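# Place the small box and the bottle in the tray

## Task

Get both the small box and the bottle into the tray, and leave the heat block in exactly the position and orientation it already has. The person who asked cannot be contacted, so no questions can be answered. Everything has to stay that way once the robot lets go, and nothing may end up on the floor or be left lying off the table.

## Robot and tools

Robot: two yam_ultra arms, left_arm and right_arm, each ending in a two-finger parallel gripper with its own wrist camera. There are two fixed cameras, cam_high and cam_over, plus the wrist cameras cam_left_wrist and cam_right_wrist. Every image is 896x504.

Frames. The scene frame has its origin on the table surface, halfway between the two nominal arm bases. +z points up, +x points out across the table, and left_arm sits on the +y side. The arm names do not match the sides of the images. The calibrated bases are at left_arm (-0.018, +0.286, +0.032) m and right_arm (-0.026, -0.314, +0.034) m, each turned only slightly about z. Each arm reports its end_effector_position (metres) and end_effector_quat_wxyz in its own base frame. The fixed cameras and the table use the scene frame. end_effector_position is the point midway between the finger pads, about 1 cm behind the fingertips. The fingers point along the gripper's +z axis and close along its y axis. Reported poses can be off by a few centimetres. Friction and weight can also leave a hand resting a few cm from its command without any contact.

Row layout. Every motion row has 14 numbers: dx, dy, dz, rx, ry, rz, opening for left_arm, then the same seven for right_arm. Both arms are always included. The six pose numbers are offsets, not poses. They are measured along the axes of that arm's current Hand target, starting from the Hand target at the start of the action or move. 1.0 equals 0.6 m of travel or 180 degrees of turn, and values run from -1 to 1. rx, ry, rz form one rotation vector. opening is absolute: +1 is fully open (0.094 m) and -1 is closed. An offset repeated in a new call moves the arm again. Six zeros re-ask for the current Hand target. To leave a gripper unchanged, resend its present opening, because 0 means half open. The controller limits each step's commanded orientation to within 40 degrees of the measured one.

execute_actions(actions, cameras). actions is a list of actions. Each action is a table of up to 15 rows, one per 1/30 s step, and lasts 0.5 s. A short table repeats its last row until the 15 steps are used. All rows of one action count from that action's start pose. An empty list just reports the state and images. cameras picks the views: omitted, null or ["all"] gives all of them, [] gives none, and an unknown name makes the call invalid.

move(target, speed, blend, opening_speed, grip_force, blocking, cameras). This drives straight-line paths. target is one 14-number row, or a list of up to 15 rows as waypoints. Every waypoint is an offset from the same starting Hand targets, not from the waypoint before it. speed is the top path speed in m/s, from 0.002 to 2.9 (default 0.25). Turning is capped at twice that value in rad/s. Give one speed, or one per waypoint. blend is a corner-rounding distance in metres, one value or one per waypoint. The default 0 stops at each waypoint. opening_speed is how fast the finger command changes, in units per second on the -1..1 scale, at least 0.2. grip_force is a per-pad force limit in newtons, 10 to 50, as one number or one per arm. It stays in effect until changed, and lower values close slowly. With blocking=false the call returns after about 0.5 s while the motion continues. Moves take at most 10 s and do not avoid obstacles or the other arm. Fast moves overshoot and hit harder. The result ends with a move: line giving the outcome (done, off_target, moving, held, fault) and any limits, such as paced for clipped poses or held for withheld steps.

wait(seconds 0 to 10) lets time pass while the commands are held. stop() brakes a running move. zoom_image(camera, region=[x0,y0,x1,y1]) enlarges a region up to 504x504 pixels of the newest image from that camera. read_manual gives only licence texts. finished_scene ends the scene for good.

Results. Each result gives per-arm Joint positions (the last value is the finger opening in metres) and Joint torques. Torques include gravity, carry fixed offsets and noise, and joints 1 to 3 wrap at ±28 N m. The result also shows joint velocities (may read within noise), motor temperatures, grip_measured (the finger opening on the command scale, up to about 2.5 mm wide when empty), the Hand target (the last commanded pose after clipping, which the next offsets start from), and Tool commands. A gripper often stops short of its Hand target. If it is still short after another command, send the missing distance as an offset. grip_measured gives no sign of contact. On a hard part it reads a little below the part's width, so command about 0.06 to 0.11 below the first-touch reading for a firm grip. Close slowly on anything fragile. To release, command well above grip_measured.

Things to avoid. Do not let the arms, grippers or wrist cameras touch each other. The clearance check does not guard the grippers, and a modest collision can end the scene. A gripper closing on the other arm's fingers also counts as a collision. Avoid dropping objects, releasing them while they move, slamming, or pressing hard. Never strike fixed or heavy items. Keep everything on the table. Do not move the heat block. A blocked arm keeps pushing, so command its target back past the gripper to relieve it. Route paths around an arm's own base rather than close to it. Holding loads, reaching far, or pushing at unreachable poses heats the motors. A MOTOR HOT line appears at 75 °C. At 90 °C the arm folds up and stops working, and at 100 °C it goes limp. Loose objects may occasionally get nudged. The scene keeps running while you think.

Each tool is called as name(argument=value, ...), one argument or row to a line, values as JSON.

## Session

execute_actions(
  actions=[],
)

Scene clock: 0.00 s.
left_arm: end_effector_position=(+0.4025, -0.0096, +0.0956) grip_measured=+1.000 end_effector_quat_wxyz=(+0.592, -0.012, +0.804, +0.053) | right_arm: end_effector_position=(+0.3832, +0.0186, +0.1200) grip_measured=+1.000 end_effector_quat_wxyz=(+0.612, -0.039, +0.788, +0.055)
Joint positions: left_arm=[-0.123 1.61 0.365 0.941 -0.217 0.008 0.094] | right_arm=[-0.032 1.443 0.297 0.894 -0.166 -0.003 0.094]
Joint velocities: within noise
Joint torques (N m): no reading
Motor temperatures (°C): left_arm=[30 29 33 31 25 25 26] | right_arm=[26 27 30 27 27 27 27]
Heat: left arm: 33 °C; right arm: 30 °C.
Hand target: left_arm +0.4020, -0.0094, +0.0936; +0.588, -0.012, +0.807, +0.054 | right_arm +0.3836, +0.0187, +0.1208; +0.611, -0.040, +0.789, +0.055
Tool commands: left_gripper/opening=+1.0 right_gripper/opening=+1.0

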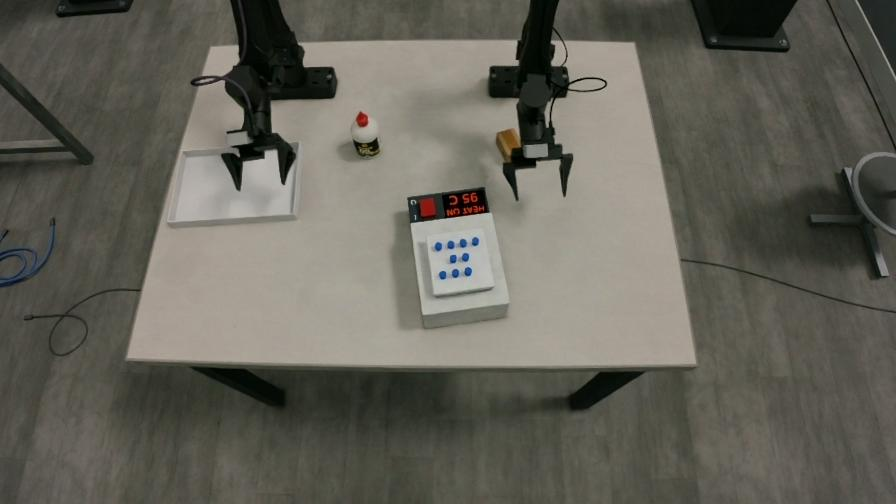

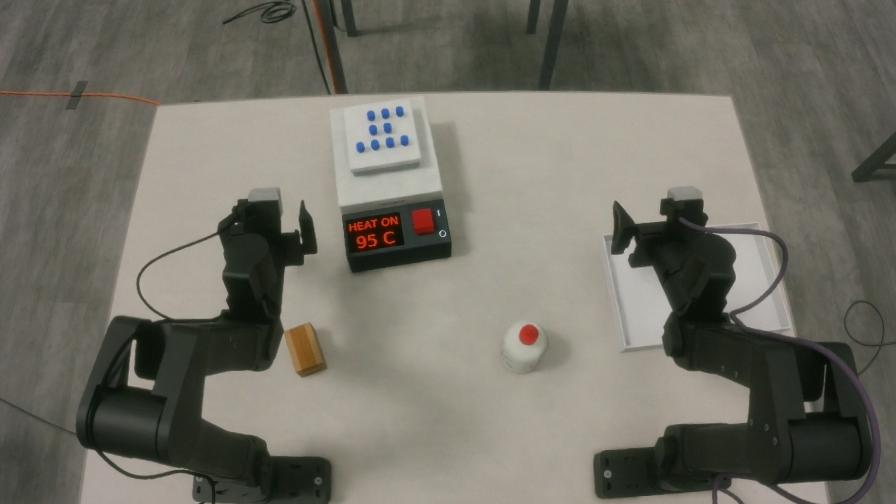

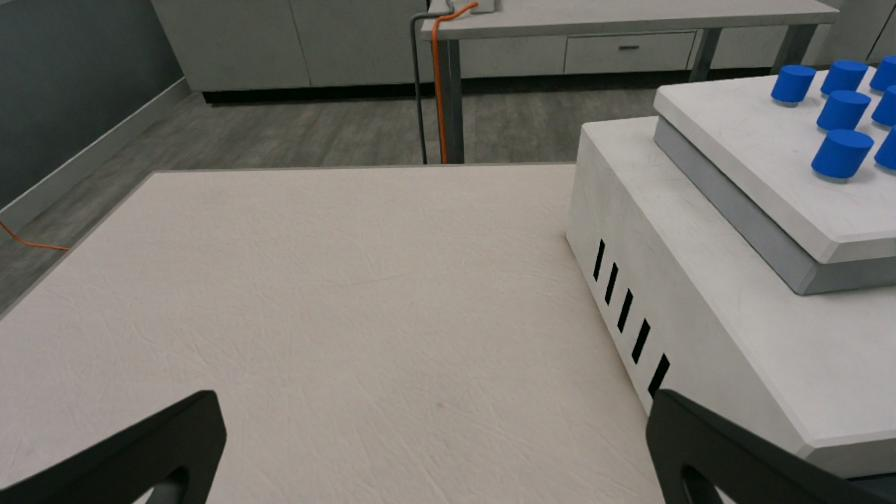

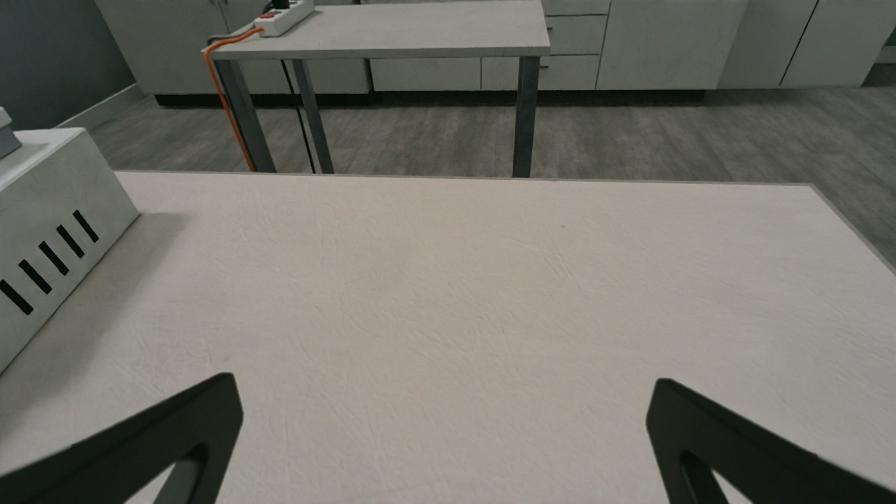

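zoom_image(
  camera="cam_over",
  region=[240, 260, 600, 460],
)

zoom_image(
  camera="cam_high",
  region=[140, 80, 560, 316],
)

Scaled by 1.400 from the camera's 896x504 image, which has a finer 1280x720 frame.

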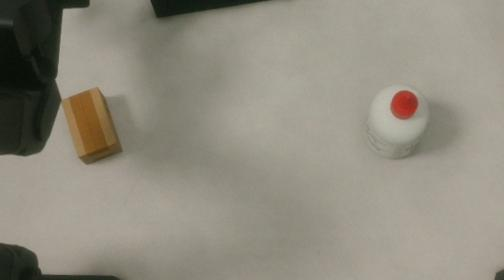

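Scaled by 1.200 from the camera's 896x504 image, which has a finer 1280x720 frame.

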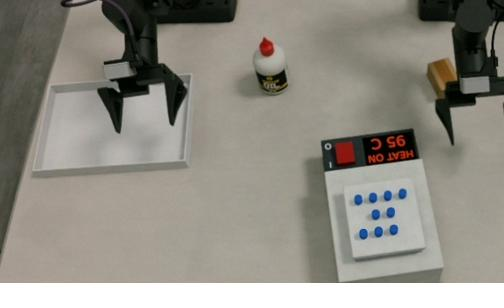

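move(
  target=[0.1075,-0.0167,-0.3217,-0.0158,0.4025,-0.0637,1.0,-0.0418,0.3450,-0.3165,-0.1276,0.4082,-0.1847,1.0],
  speed=0.35,
)

Scene clock: 63.53 s.
left_arm: end_effector_position=(+0.1945, -0.0343, +0.0838) grip_measured=+1.000 end_effector_quat_wxyz=(-0.003, -0.122, +0.993, +0.006) | right_arm: end_effector_position=(+0.1807, +0.1946, +0.1960) grip_measured=+1.000 end_effector_quat_wxyz=(+0.018, -0.384, +0.923, +0.003)
Joint positions: left_arm=[-0.188 1.306 0.91 -1.185 -0.009 -0.433 0.094] | right_arm=[0.826 1.545 1.561 -1.553 0.01 0.036 0.094]
Joint torques (N m): left_arm=[0.35 -2.51 8.13 0.38 0.05 -0.1] | right_arm=[0.17 -4.55 9.18 0.44 -0.08 0.08]
Motor temperatures (°C): left_arm=[30 31 36 36 25 25 26] | right_arm=[26 29 34 35 27 27 27]
Heat: left arm: 36 °C; right arm: 35 °C.
Hand target: left_arm +0.2000, -0.0359, +0.0900; +0.000, -0.130, +0.991, +0.000 | right_arm +0.1808, +0.1980, +0.1997; +0.000, -0.383, +0.924, +0.000
Off the commanded pose: left_arm 0.008 m, 1 deg | right_arm 0.005 m, 2 deg.
joint sent to its limit (right arm) — joint 4 (wrist pitch), lower limit. The joint targets still meet the commanded pose.
move: done

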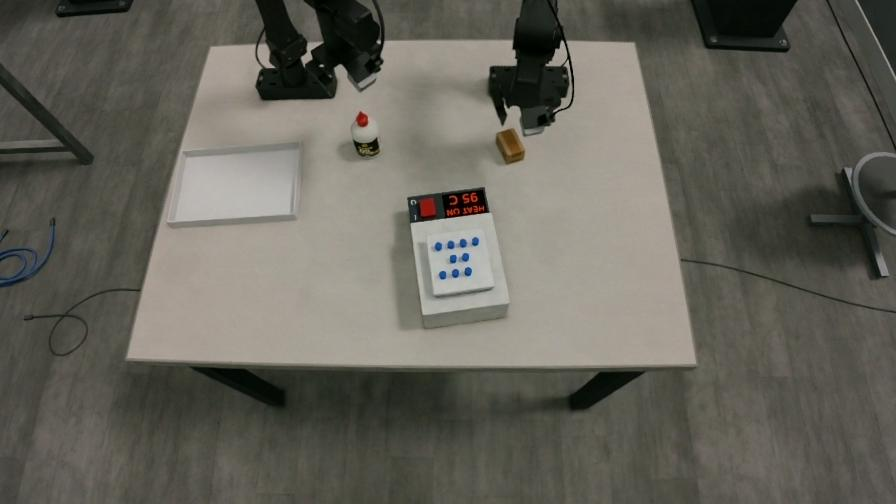

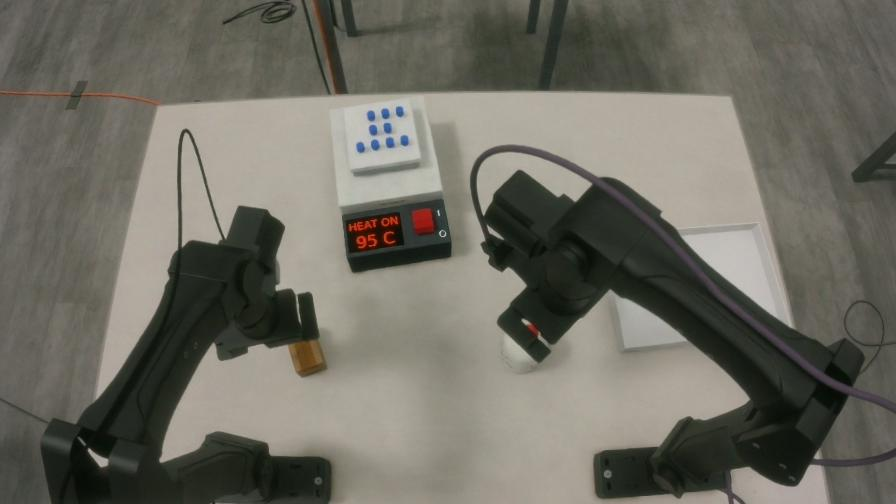

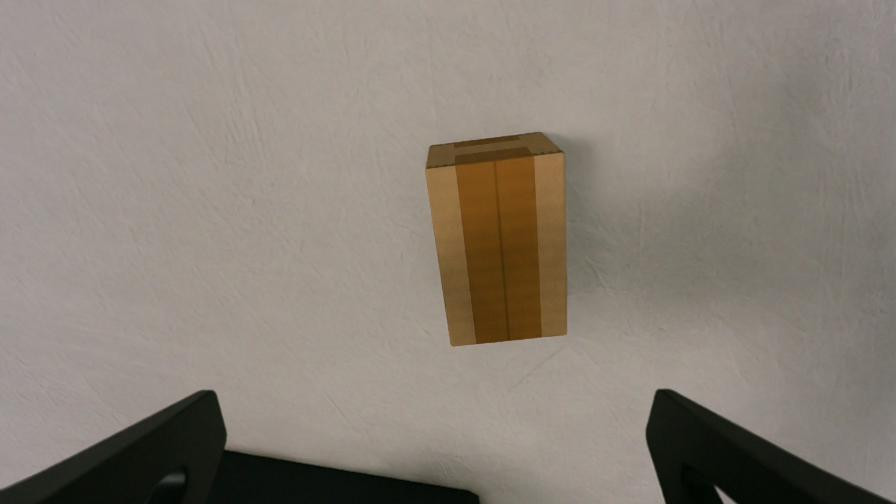

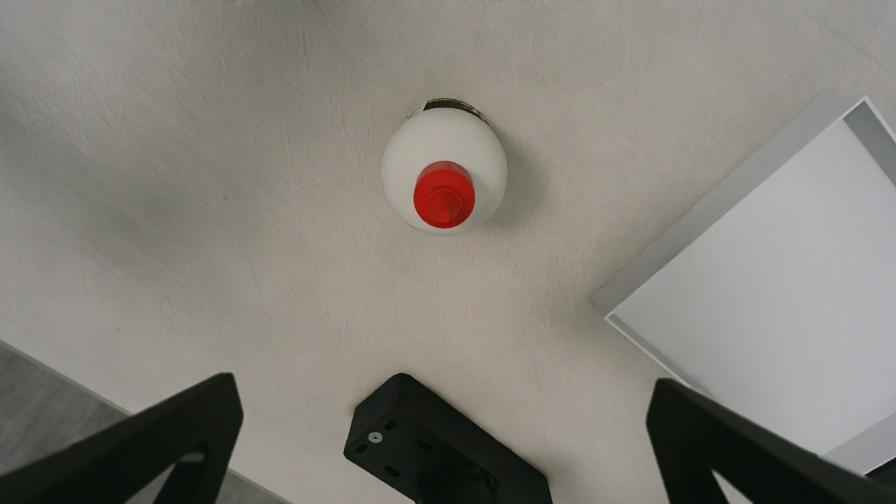

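zoom_image(
  camera="cam_right_wrist",
  region=[340, 70, 560, 260],
)

zoom_image(
  camera="cam_high",
  region=[330, 95, 410, 170],
)

Scaled by 2.291 from the camera's 896x504 image, which has a finer 1280x720 frame.

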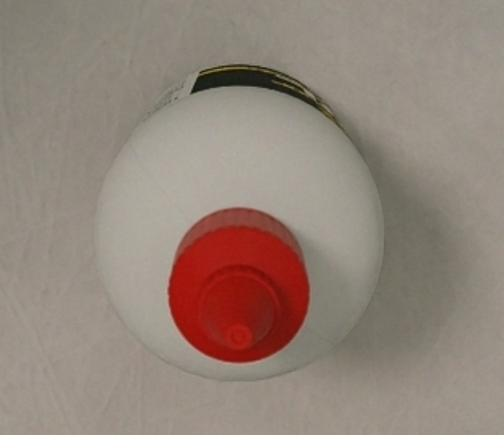

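Scaled by 6.300 from the camera's 896x504 image, which has a finer 1280x720 frame.

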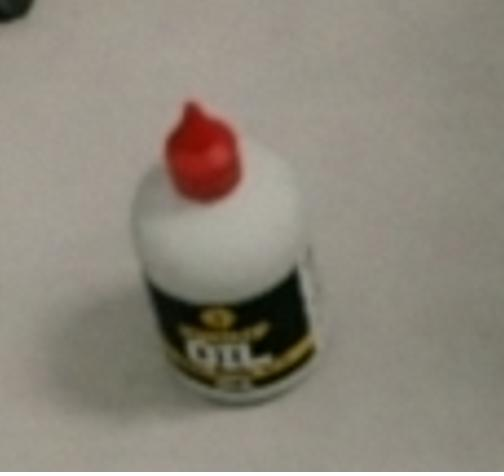

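move(
  target=[-0.003,-0.031,0.0833,0,0,-0.0328,1.0,0,0.0833,0.0,0,0,0,1.0],
  speed=0.2,
)

Scene clock: 100.27 s.
left_arm: end_effector_position=(+0.2117, -0.0529, +0.0466) grip_measured=+1.000 end_effector_quat_wxyz=(+0.010, -0.177, +0.984, -0.002) | right_arm: end_effector_position=(+0.1445, +0.2300, +0.1967) grip_measured=+1.000 end_effector_quat_wxyz=(+0.015, -0.385, +0.923, +0.008)
Joint positions: left_arm=[-0.254 1.4 0.83 -0.982 -0.005 -0.61 0.094] | right_arm=[1.009 1.568 1.586 -1.554 0.004 0.218 0.094]
Joint torques (N m): left_arm=[-0.44 -3.22 4.05 0.67 0.04 -0.08] | right_arm=[0.12 -4.52 9.24 0.45 -0.03 0.11]
Motor temperatures (°C): left_arm=[30 30 40 33 25 25 26] | right_arm=[26 28 34 30 27 27 27]
Heat: left arm: 40 °C; right arm: 34 °C.
Hand target: left_arm +0.2066, -0.0535, +0.0400; +0.000, -0.181, +0.983, +0.000 | right_arm +0.1455, +0.2334, +0.1998; +0.000, -0.383, +0.924, +0.000
Off the commanded pose: left_arm 0.008 m, 1 deg | right_arm 0.005 m, 2 deg.
joint sent to its limit (right arm) — joint 4 (wrist pitch), lower limit. The joint targets still meet the commanded pose.
move: done

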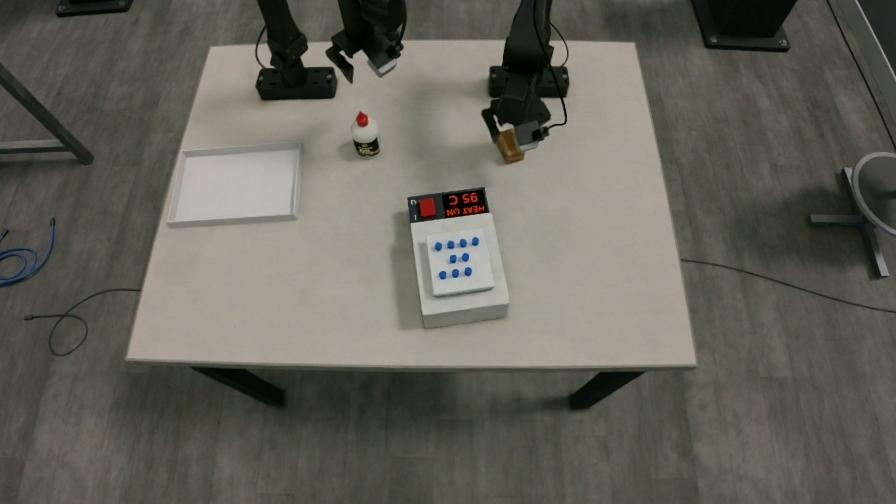

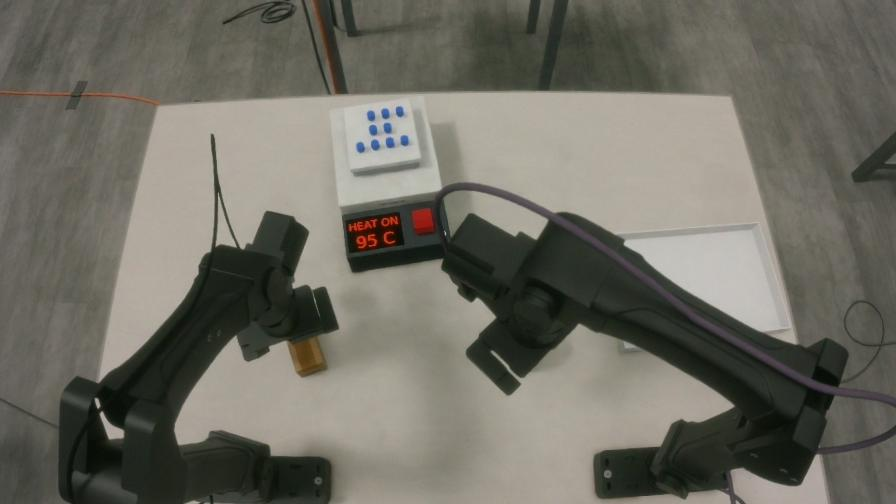

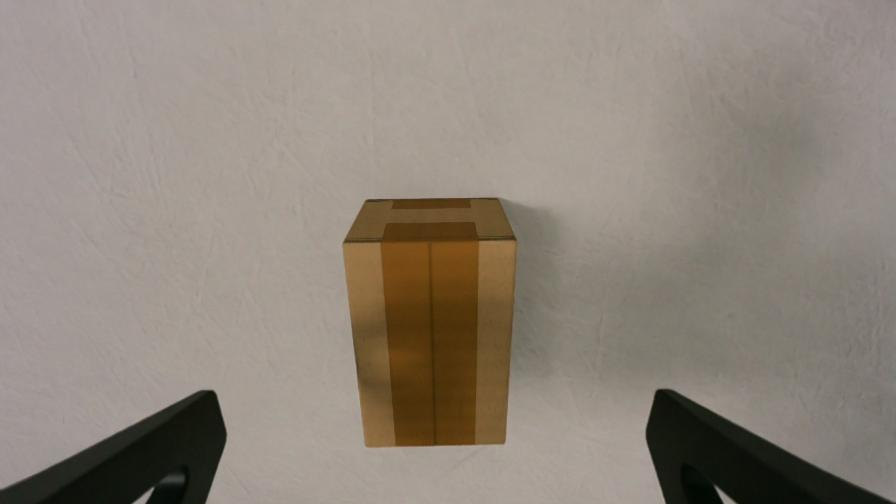

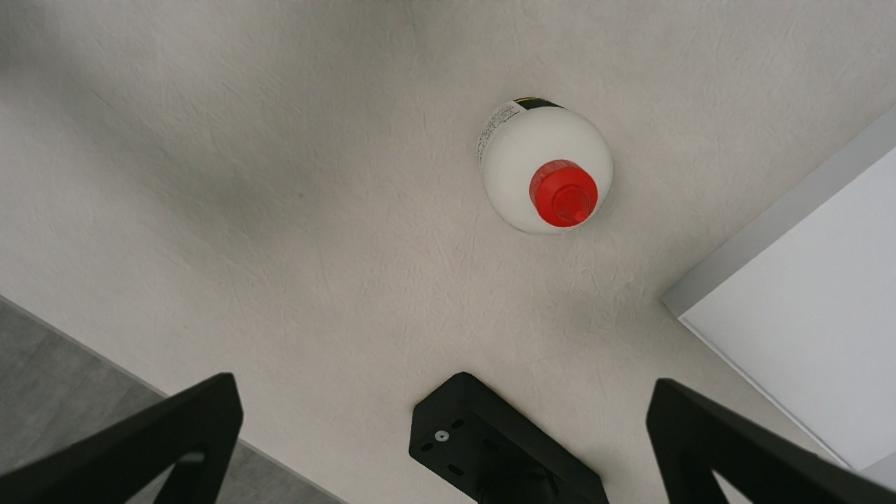

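move(
  target=[
    [0.0133,0.003,0.0333,0,0,0,1.0,-0.0223,-0.0827,0.05,0,0,0,1.0],
    [0.0133,0.003,0.0883,0,0,0,1.0,-0.0223,-0.0827,0.208,0,0,0,1.0],
  ],
  speed=0.15,
  blend=0.01,
)

Scene clock: 137.17 s.
left_arm: end_effector_position=(+0.2054, -0.0545, -0.0064) grip_measured=+1.000 end_effector_quat_wxyz=(+0.011, -0.178, +0.984, -0.002) | right_arm: end_effector_position=(+0.1895, +0.2075, +0.0810) grip_measured=+1.000 end_effector_quat_wxyz=(+0.003, -0.381, +0.925, +0.001)
Joint positions: left_arm=[-0.268 1.479 0.663 -0.733 -0.005 -0.626 0.094] | right_arm=[0.828 1.618 1.175 -1.121 0.002 0.047 0.094]
Joint torques (N m): left_arm=[-0.53 -3.14 3.51 0.65 0.02 -0.1] | right_arm=[-0.17 -5.19 5.94 0.68 -0.01 -0.04]
Heat: left arm: 36 °C; right arm: 37 °C.
Hand target: left_arm +0.1985, -0.0546, -0.0130; +0.000, -0.181, +0.983, +0.000 | right_arm +0.1901, +0.2076, +0.0750; +0.000, -0.382, +0.924, +0.000
Off the commanded pose: left_arm 0.010 m, 1 deg | right_arm 0.006 m, 0 deg.
move: done

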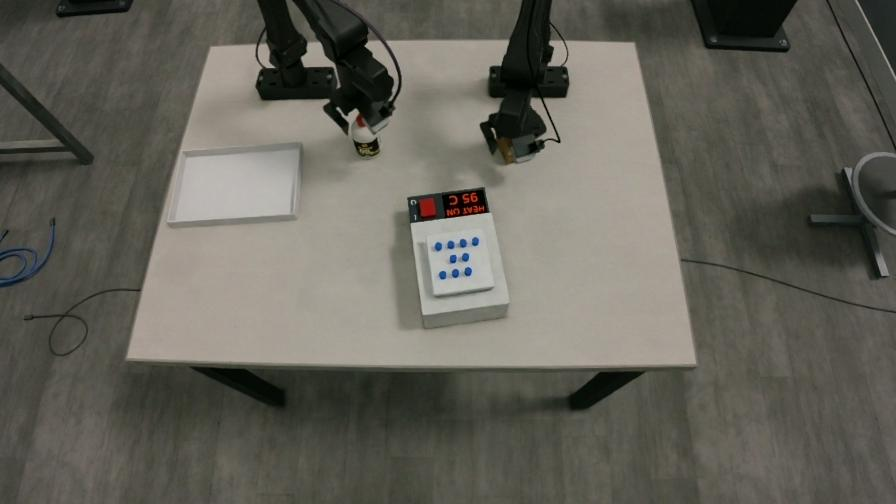

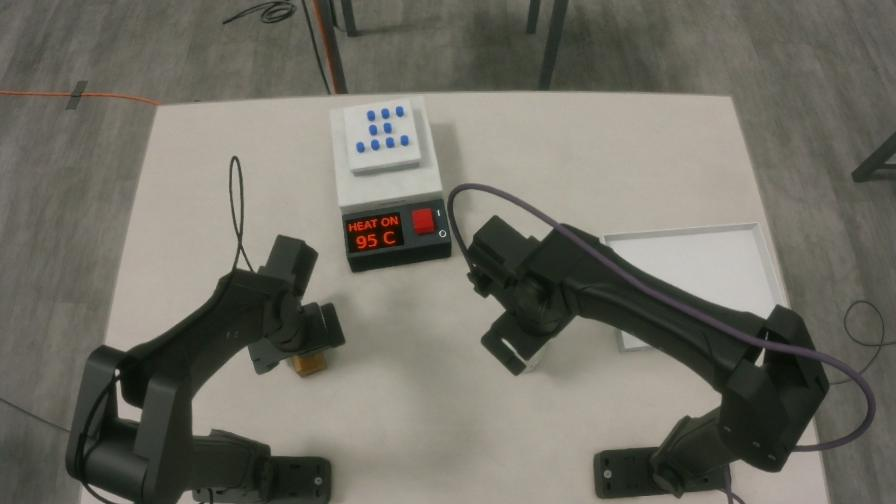

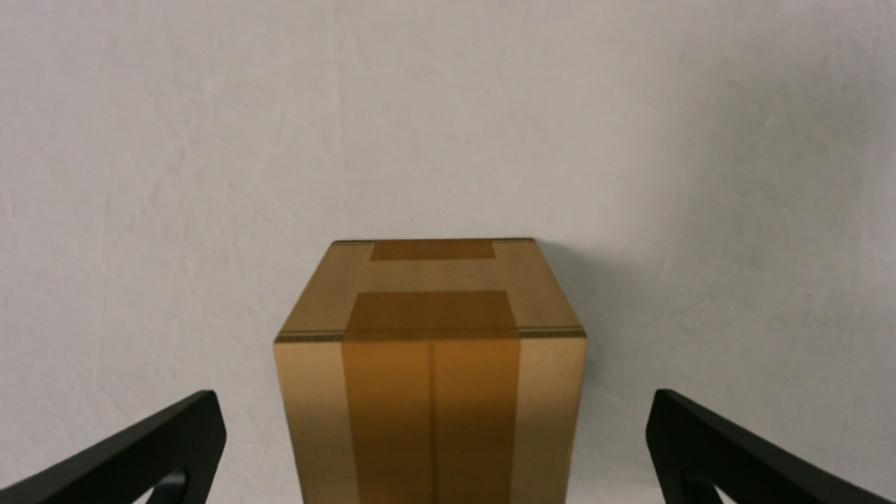

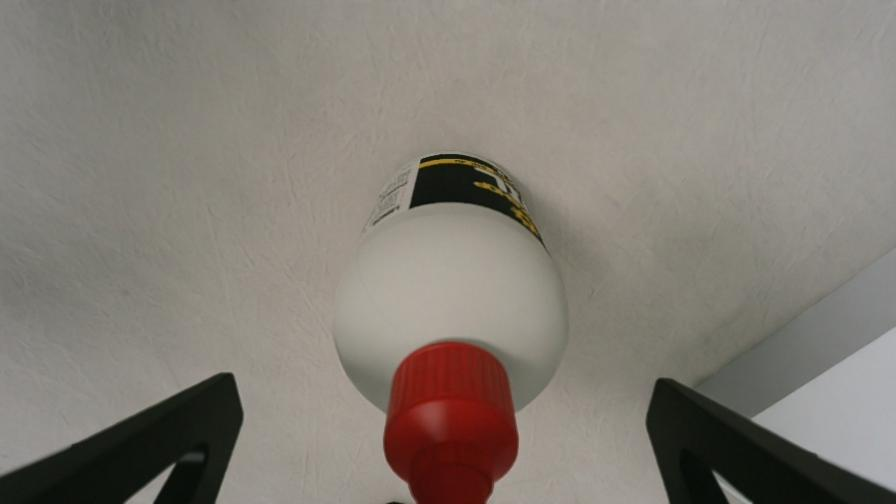

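move(
  target=[
    [0,0,0.01,0,0,0,1.0,0,0,0.01,0,0,0,1.0],
    [0,0,0.01,0,0,0,-0.3,0,0,0.01,0,0,0,-0.75],
  ],
  speed=0.1,
  grip_force=[25, 30],
)

Scene clock: 153.07 s.
left_arm: end_effector_position=(+0.2058, -0.0546, -0.0122) grip_measured=-0.029 end_effector_quat_wxyz=(+0.011, -0.178, +0.984, -0.003) | right_arm: end_effector_position=(+0.1905, +0.2087, +0.0774) grip_measured=-0.457 end_effector_quat_wxyz=(+0.008, -0.381, +0.925, +0.003)
Joint positions: left_arm=[-0.268 1.495 0.65 -0.702 -0.005 -0.627 0.046] | right_arm=[0.828 1.618 1.16 -1.097 0.002 0.047 0.026]
Joint torques (N m): left_arm=[-0.47 -3.17 3.38 0.68 0.05 -0.1] | right_arm=[-0.18 -4.83 5.59 0.68 -0.01 -0.04]
Motor temperatures (°C): left_arm=[30 29 35 32 25 25 26] | right_arm=[26 28 35 29 27 27 27]
Heat: left arm: 35 °C; right arm: 35 °C.
Hand target: left_arm +0.1985, -0.0545, -0.0190; +0.000, -0.181, +0.983, +0.000 | right_arm +0.1901, +0.2076, +0.0689; +0.000, -0.382, +0.924, +0.000
Off the commanded pose: left_arm 0.010 m, 1 deg | right_arm 0.008 m, 1 deg.
grip_force (N): 25, 30
move: done

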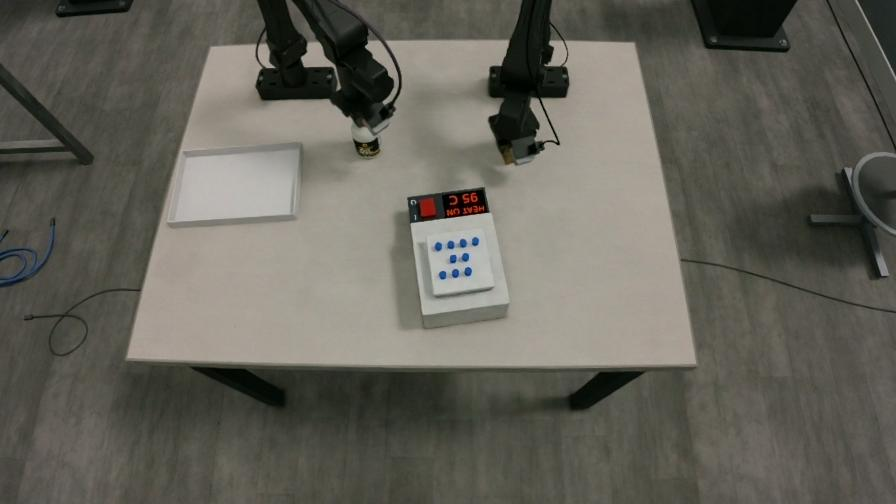

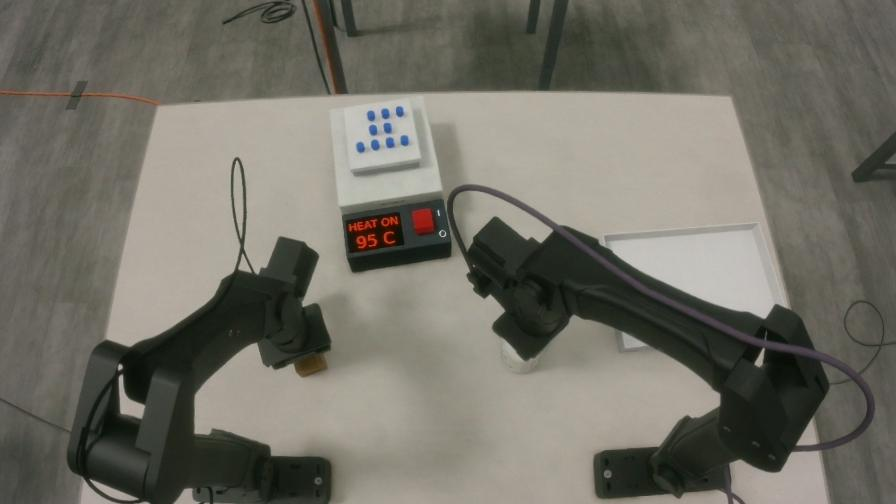

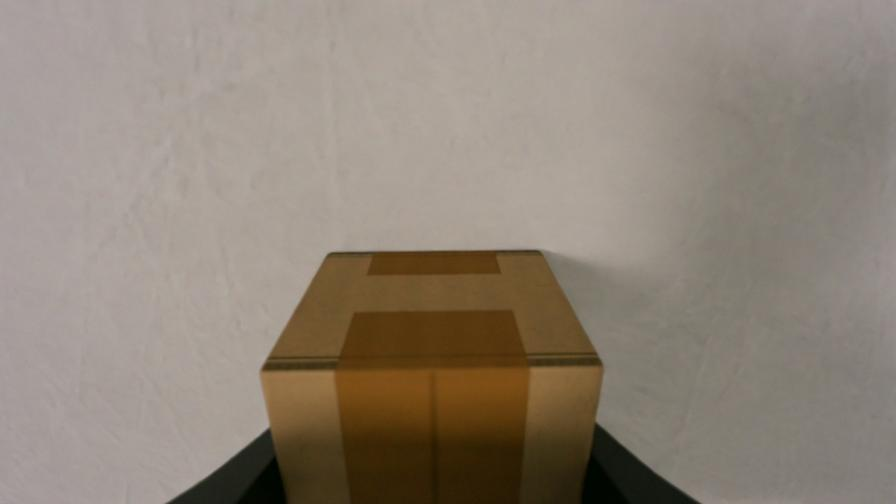

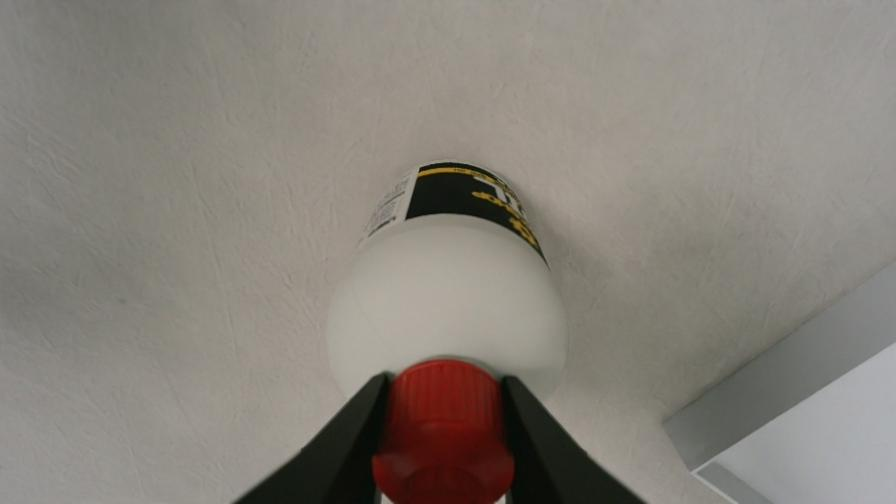

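move(
  target=[0,0,-0.0917,0,0,0,-0.3,0,0,-0.1083,0,0,0,-0.75],
  speed=0.12,
)

Scene clock: 173.17 s.
left_arm: end_effector_position=(+0.1922, -0.0508, +0.0274) grip_measured=-0.029 end_effector_quat_wxyz=(-0.011, -0.178, +0.984, +0.008) | right_arm: end_effector_position=(+0.1876, +0.2055, +0.1249) grip_measured=-0.458 end_effector_quat_wxyz=(-0.011, -0.381, +0.925, -0.006)
Joint positions: left_arm=[-0.268 1.398 0.746 -0.947 -0.005 -0.627 0.046] | right_arm=[0.828 1.618 1.35 -1.327 0.002 0.047 0.025]
Joint torques (N m): left_arm=[-0.54 -4.77 7.34 0.34 0.06 -0.1] | right_arm=[-0.16 -7.12 9.17 0.31 -0.01 -0.04]
Heat: left arm: 35 °C; right arm: 35 °C.
Hand target: left_arm +0.1984, -0.0546, +0.0360; +0.000, -0.181, +0.983, +0.000 | right_arm +0.1901, +0.2076, +0.1339; +0.000, -0.382, +0.924, +0.000
Off the commanded pose: left_arm 0.011 m, 2 deg | right_arm 0.010 m, 1 deg.
grip_force (N): 25, 30
move: off_target (left_arm)

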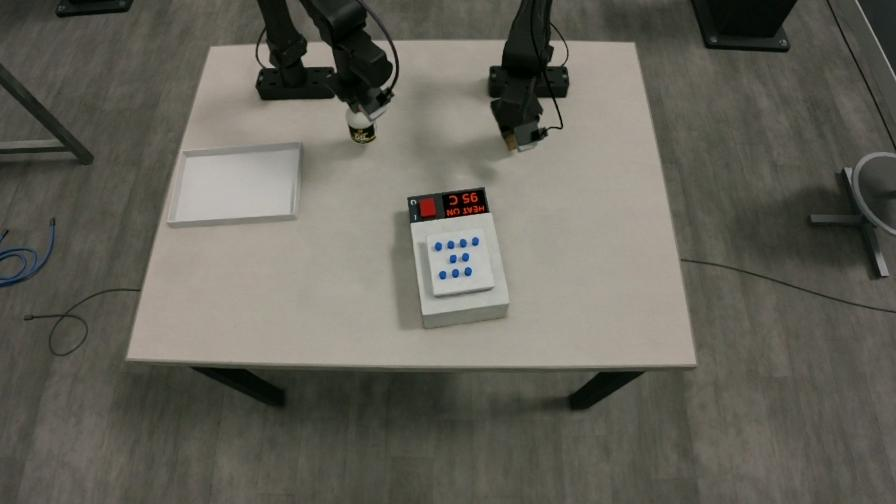

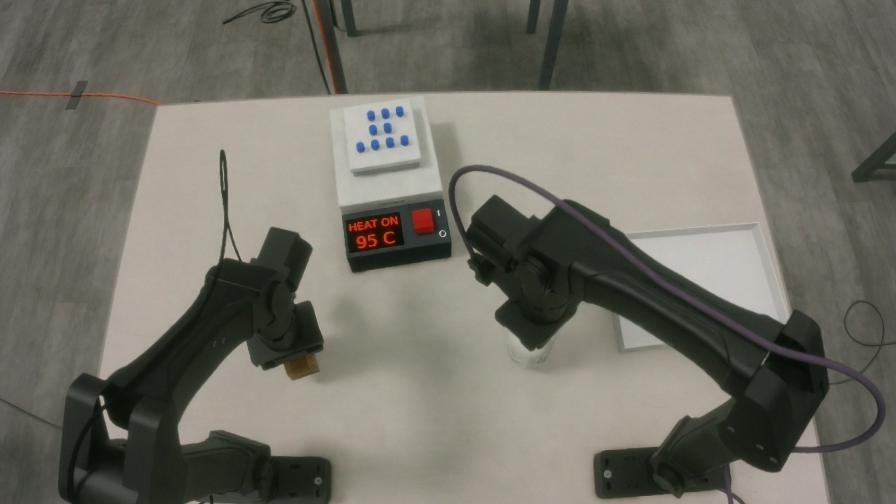

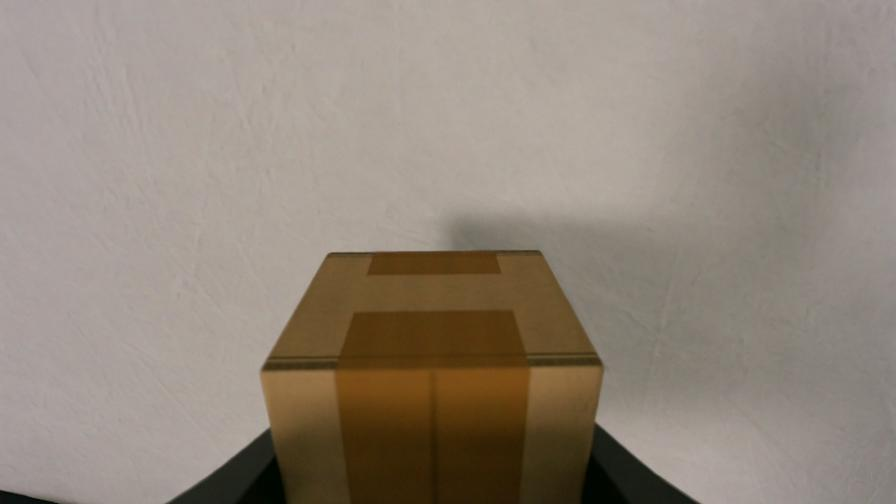

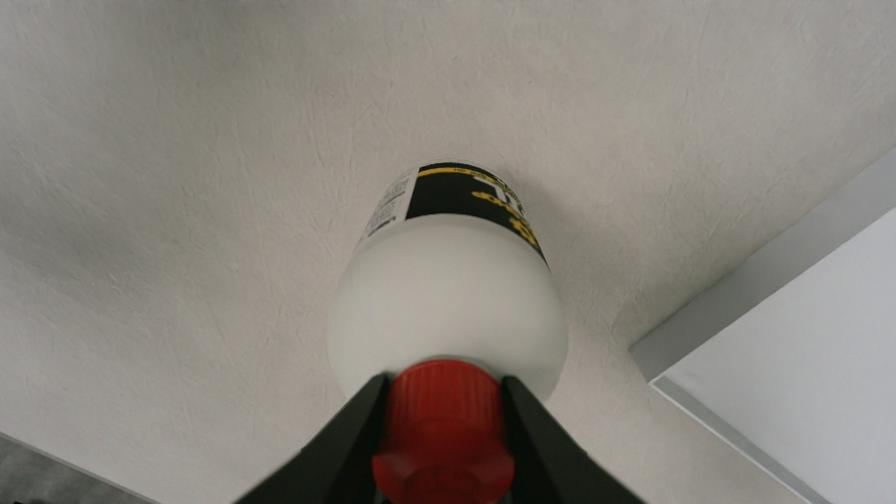

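move(
  target=[0.1198,-0.3135,0,0,0,0,-0.3,0.138,-0.459,-0.052,0,0,0.25,-0.75],
  speed=0.2,
)

Scene clock: 182.60 s.
left_arm: end_effector_position=(+0.1959, -0.2521, +0.0347) grip_measured=-0.029 end_effector_quat_wxyz=(+0.002, -0.176, +0.984, -0.003) | right_arm: end_effector_position=(+0.3223, -0.0457, +0.1640) grip_measured=-0.458 end_effector_quat_wxyz=(+0.002, +0.003, +1.000, +0.000)
Joint positions: left_arm=[-0.914 1.809 1.204 -0.96 -0.001 -1.267 0.046] | right_arm=[-0.144 1.782 1.693 -1.478 0 -0.137 0.025]
Joint torques (N m): left_arm=[-0.28 -6.04 7.86 0.36 0 -0.11] | right_arm=[0.14 -6.15 9.51 0.36 0 -0.03]
Heat: left arm: 37 °C; right arm: 36 °C.
Hand target: left_arm +0.1981, -0.2559, +0.0358; +0.000, -0.181, +0.984, +0.000 | right_arm +0.3261, -0.0456, +0.1652; +0.000, +0.000, +1.000, +0.000
Off the commanded pose: left_arm 0.005 m, 1 deg | right_arm 0.004 m, 0 deg.
grip_force (N): 25, 30
move: done

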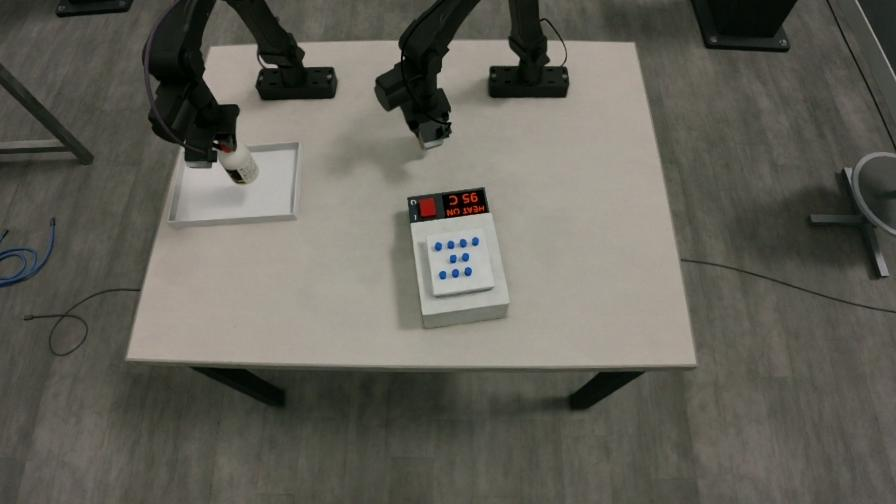

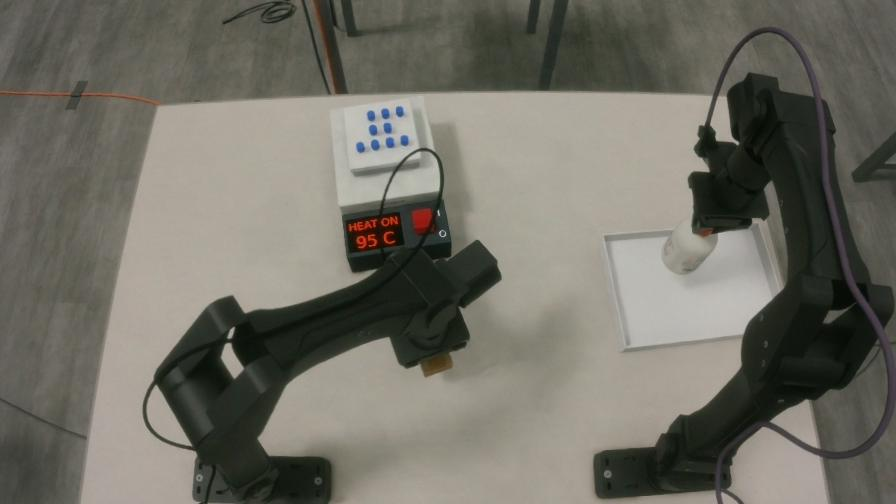

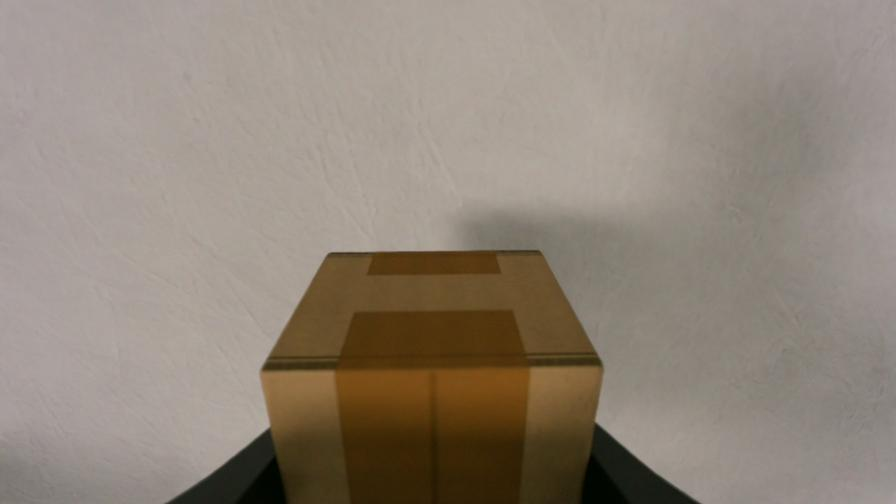

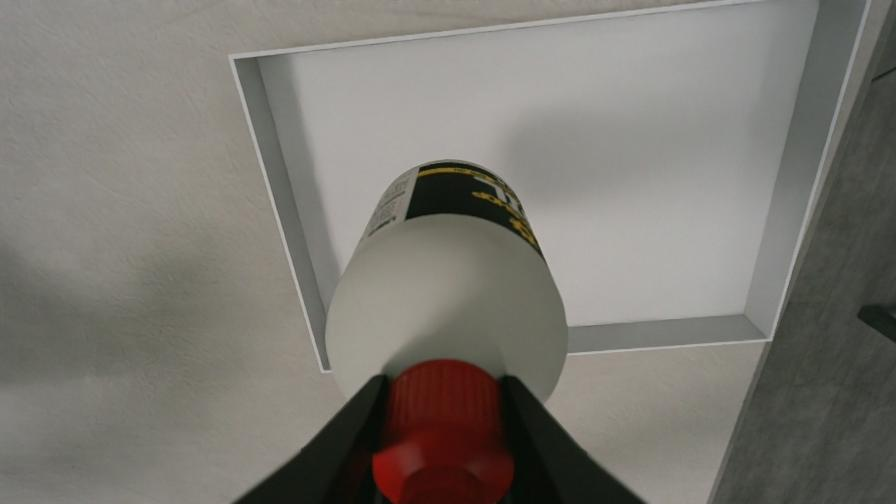

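move(
  target=[0,0,0.075,0,0,0,-0.3,0,0,0.1333,0,0,0,-0.75],
  speed=0.12,
)

Scene clock: 190.63 s.
left_arm: end_effector_position=(+0.2030, -0.2614, +0.0006) grip_measured=-0.029 end_effector_quat_wxyz=(+0.007, -0.176, +0.984, -0.013) | right_arm: end_effector_position=(+0.3256, -0.0462, +0.0932) grip_measured=-0.458 end_effector_quat_wxyz=(+0.006, +0.003, +1.000, -0.001)
Joint positions: left_arm=[-0.914 1.884 1.154 -0.812 -0.001 -1.268 0.046] | right_arm=[-0.144 1.785 1.414 -1.188 0 -0.137 0.025]
Joint torques (N m): left_arm=[-0.25 -6.68 3.81 0.63 -0.01 -0.12] | right_arm=[0.12 -6.39 5.98 0.66 0 -0.03]
Heat: left arm: 37 °C; right arm: 37 °C.
Hand target: left_arm +0.1982, -0.2559, -0.0091; +0.000, -0.181, +0.983, +0.000 | right_arm +0.3262, -0.0457, +0.0854; +0.000, +0.000, +1.000, +0.000
Off the commanded pose: left_arm 0.012 m, 2 deg | right_arm 0.008 m, 1 deg.
grip_force (N): 25, 30
move: off_target (left_arm)

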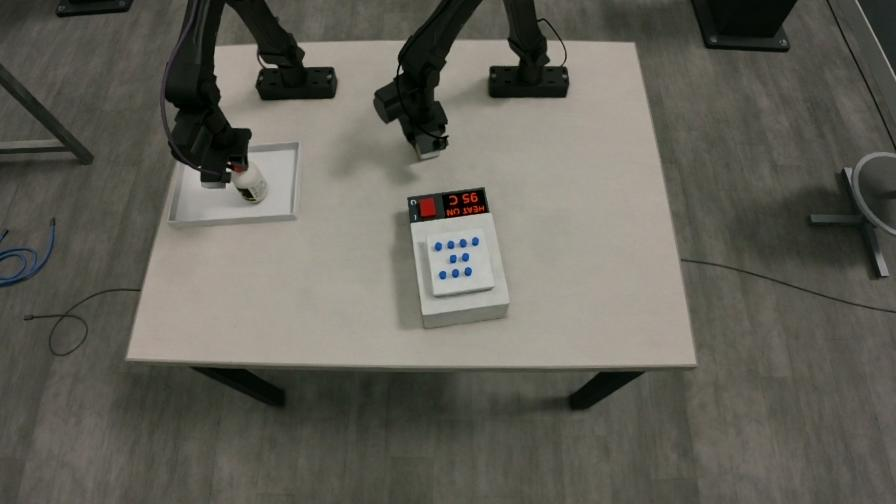

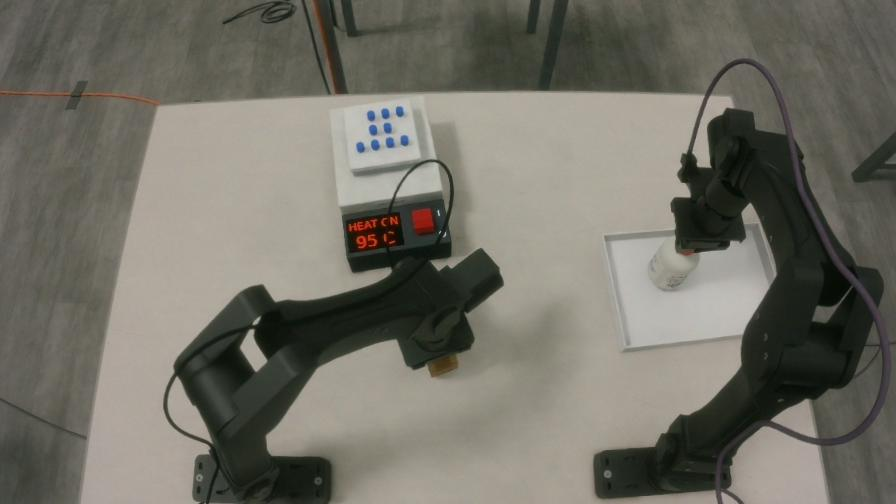

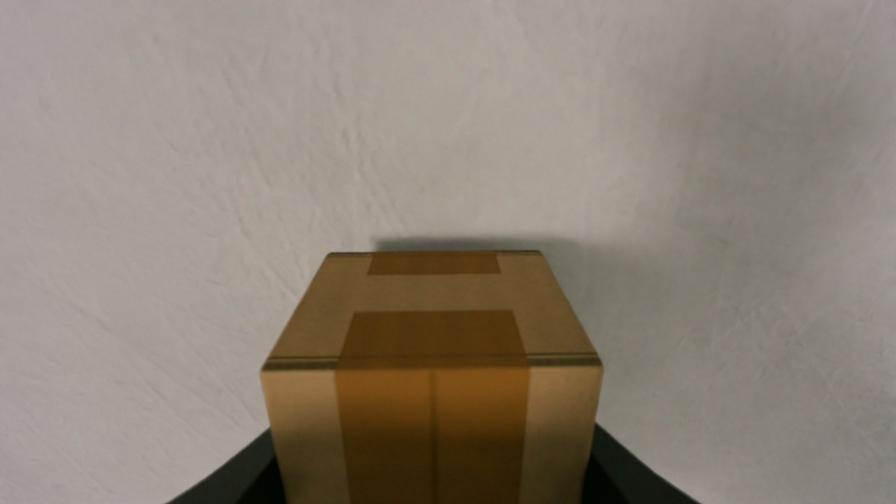

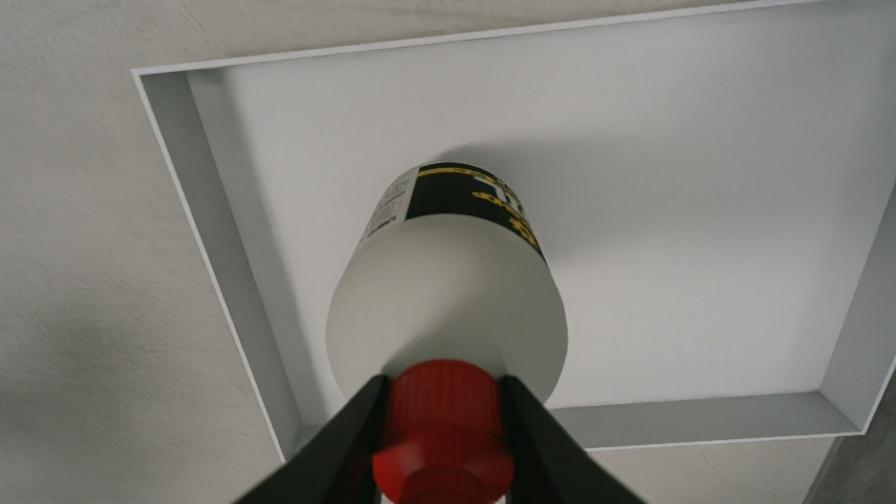

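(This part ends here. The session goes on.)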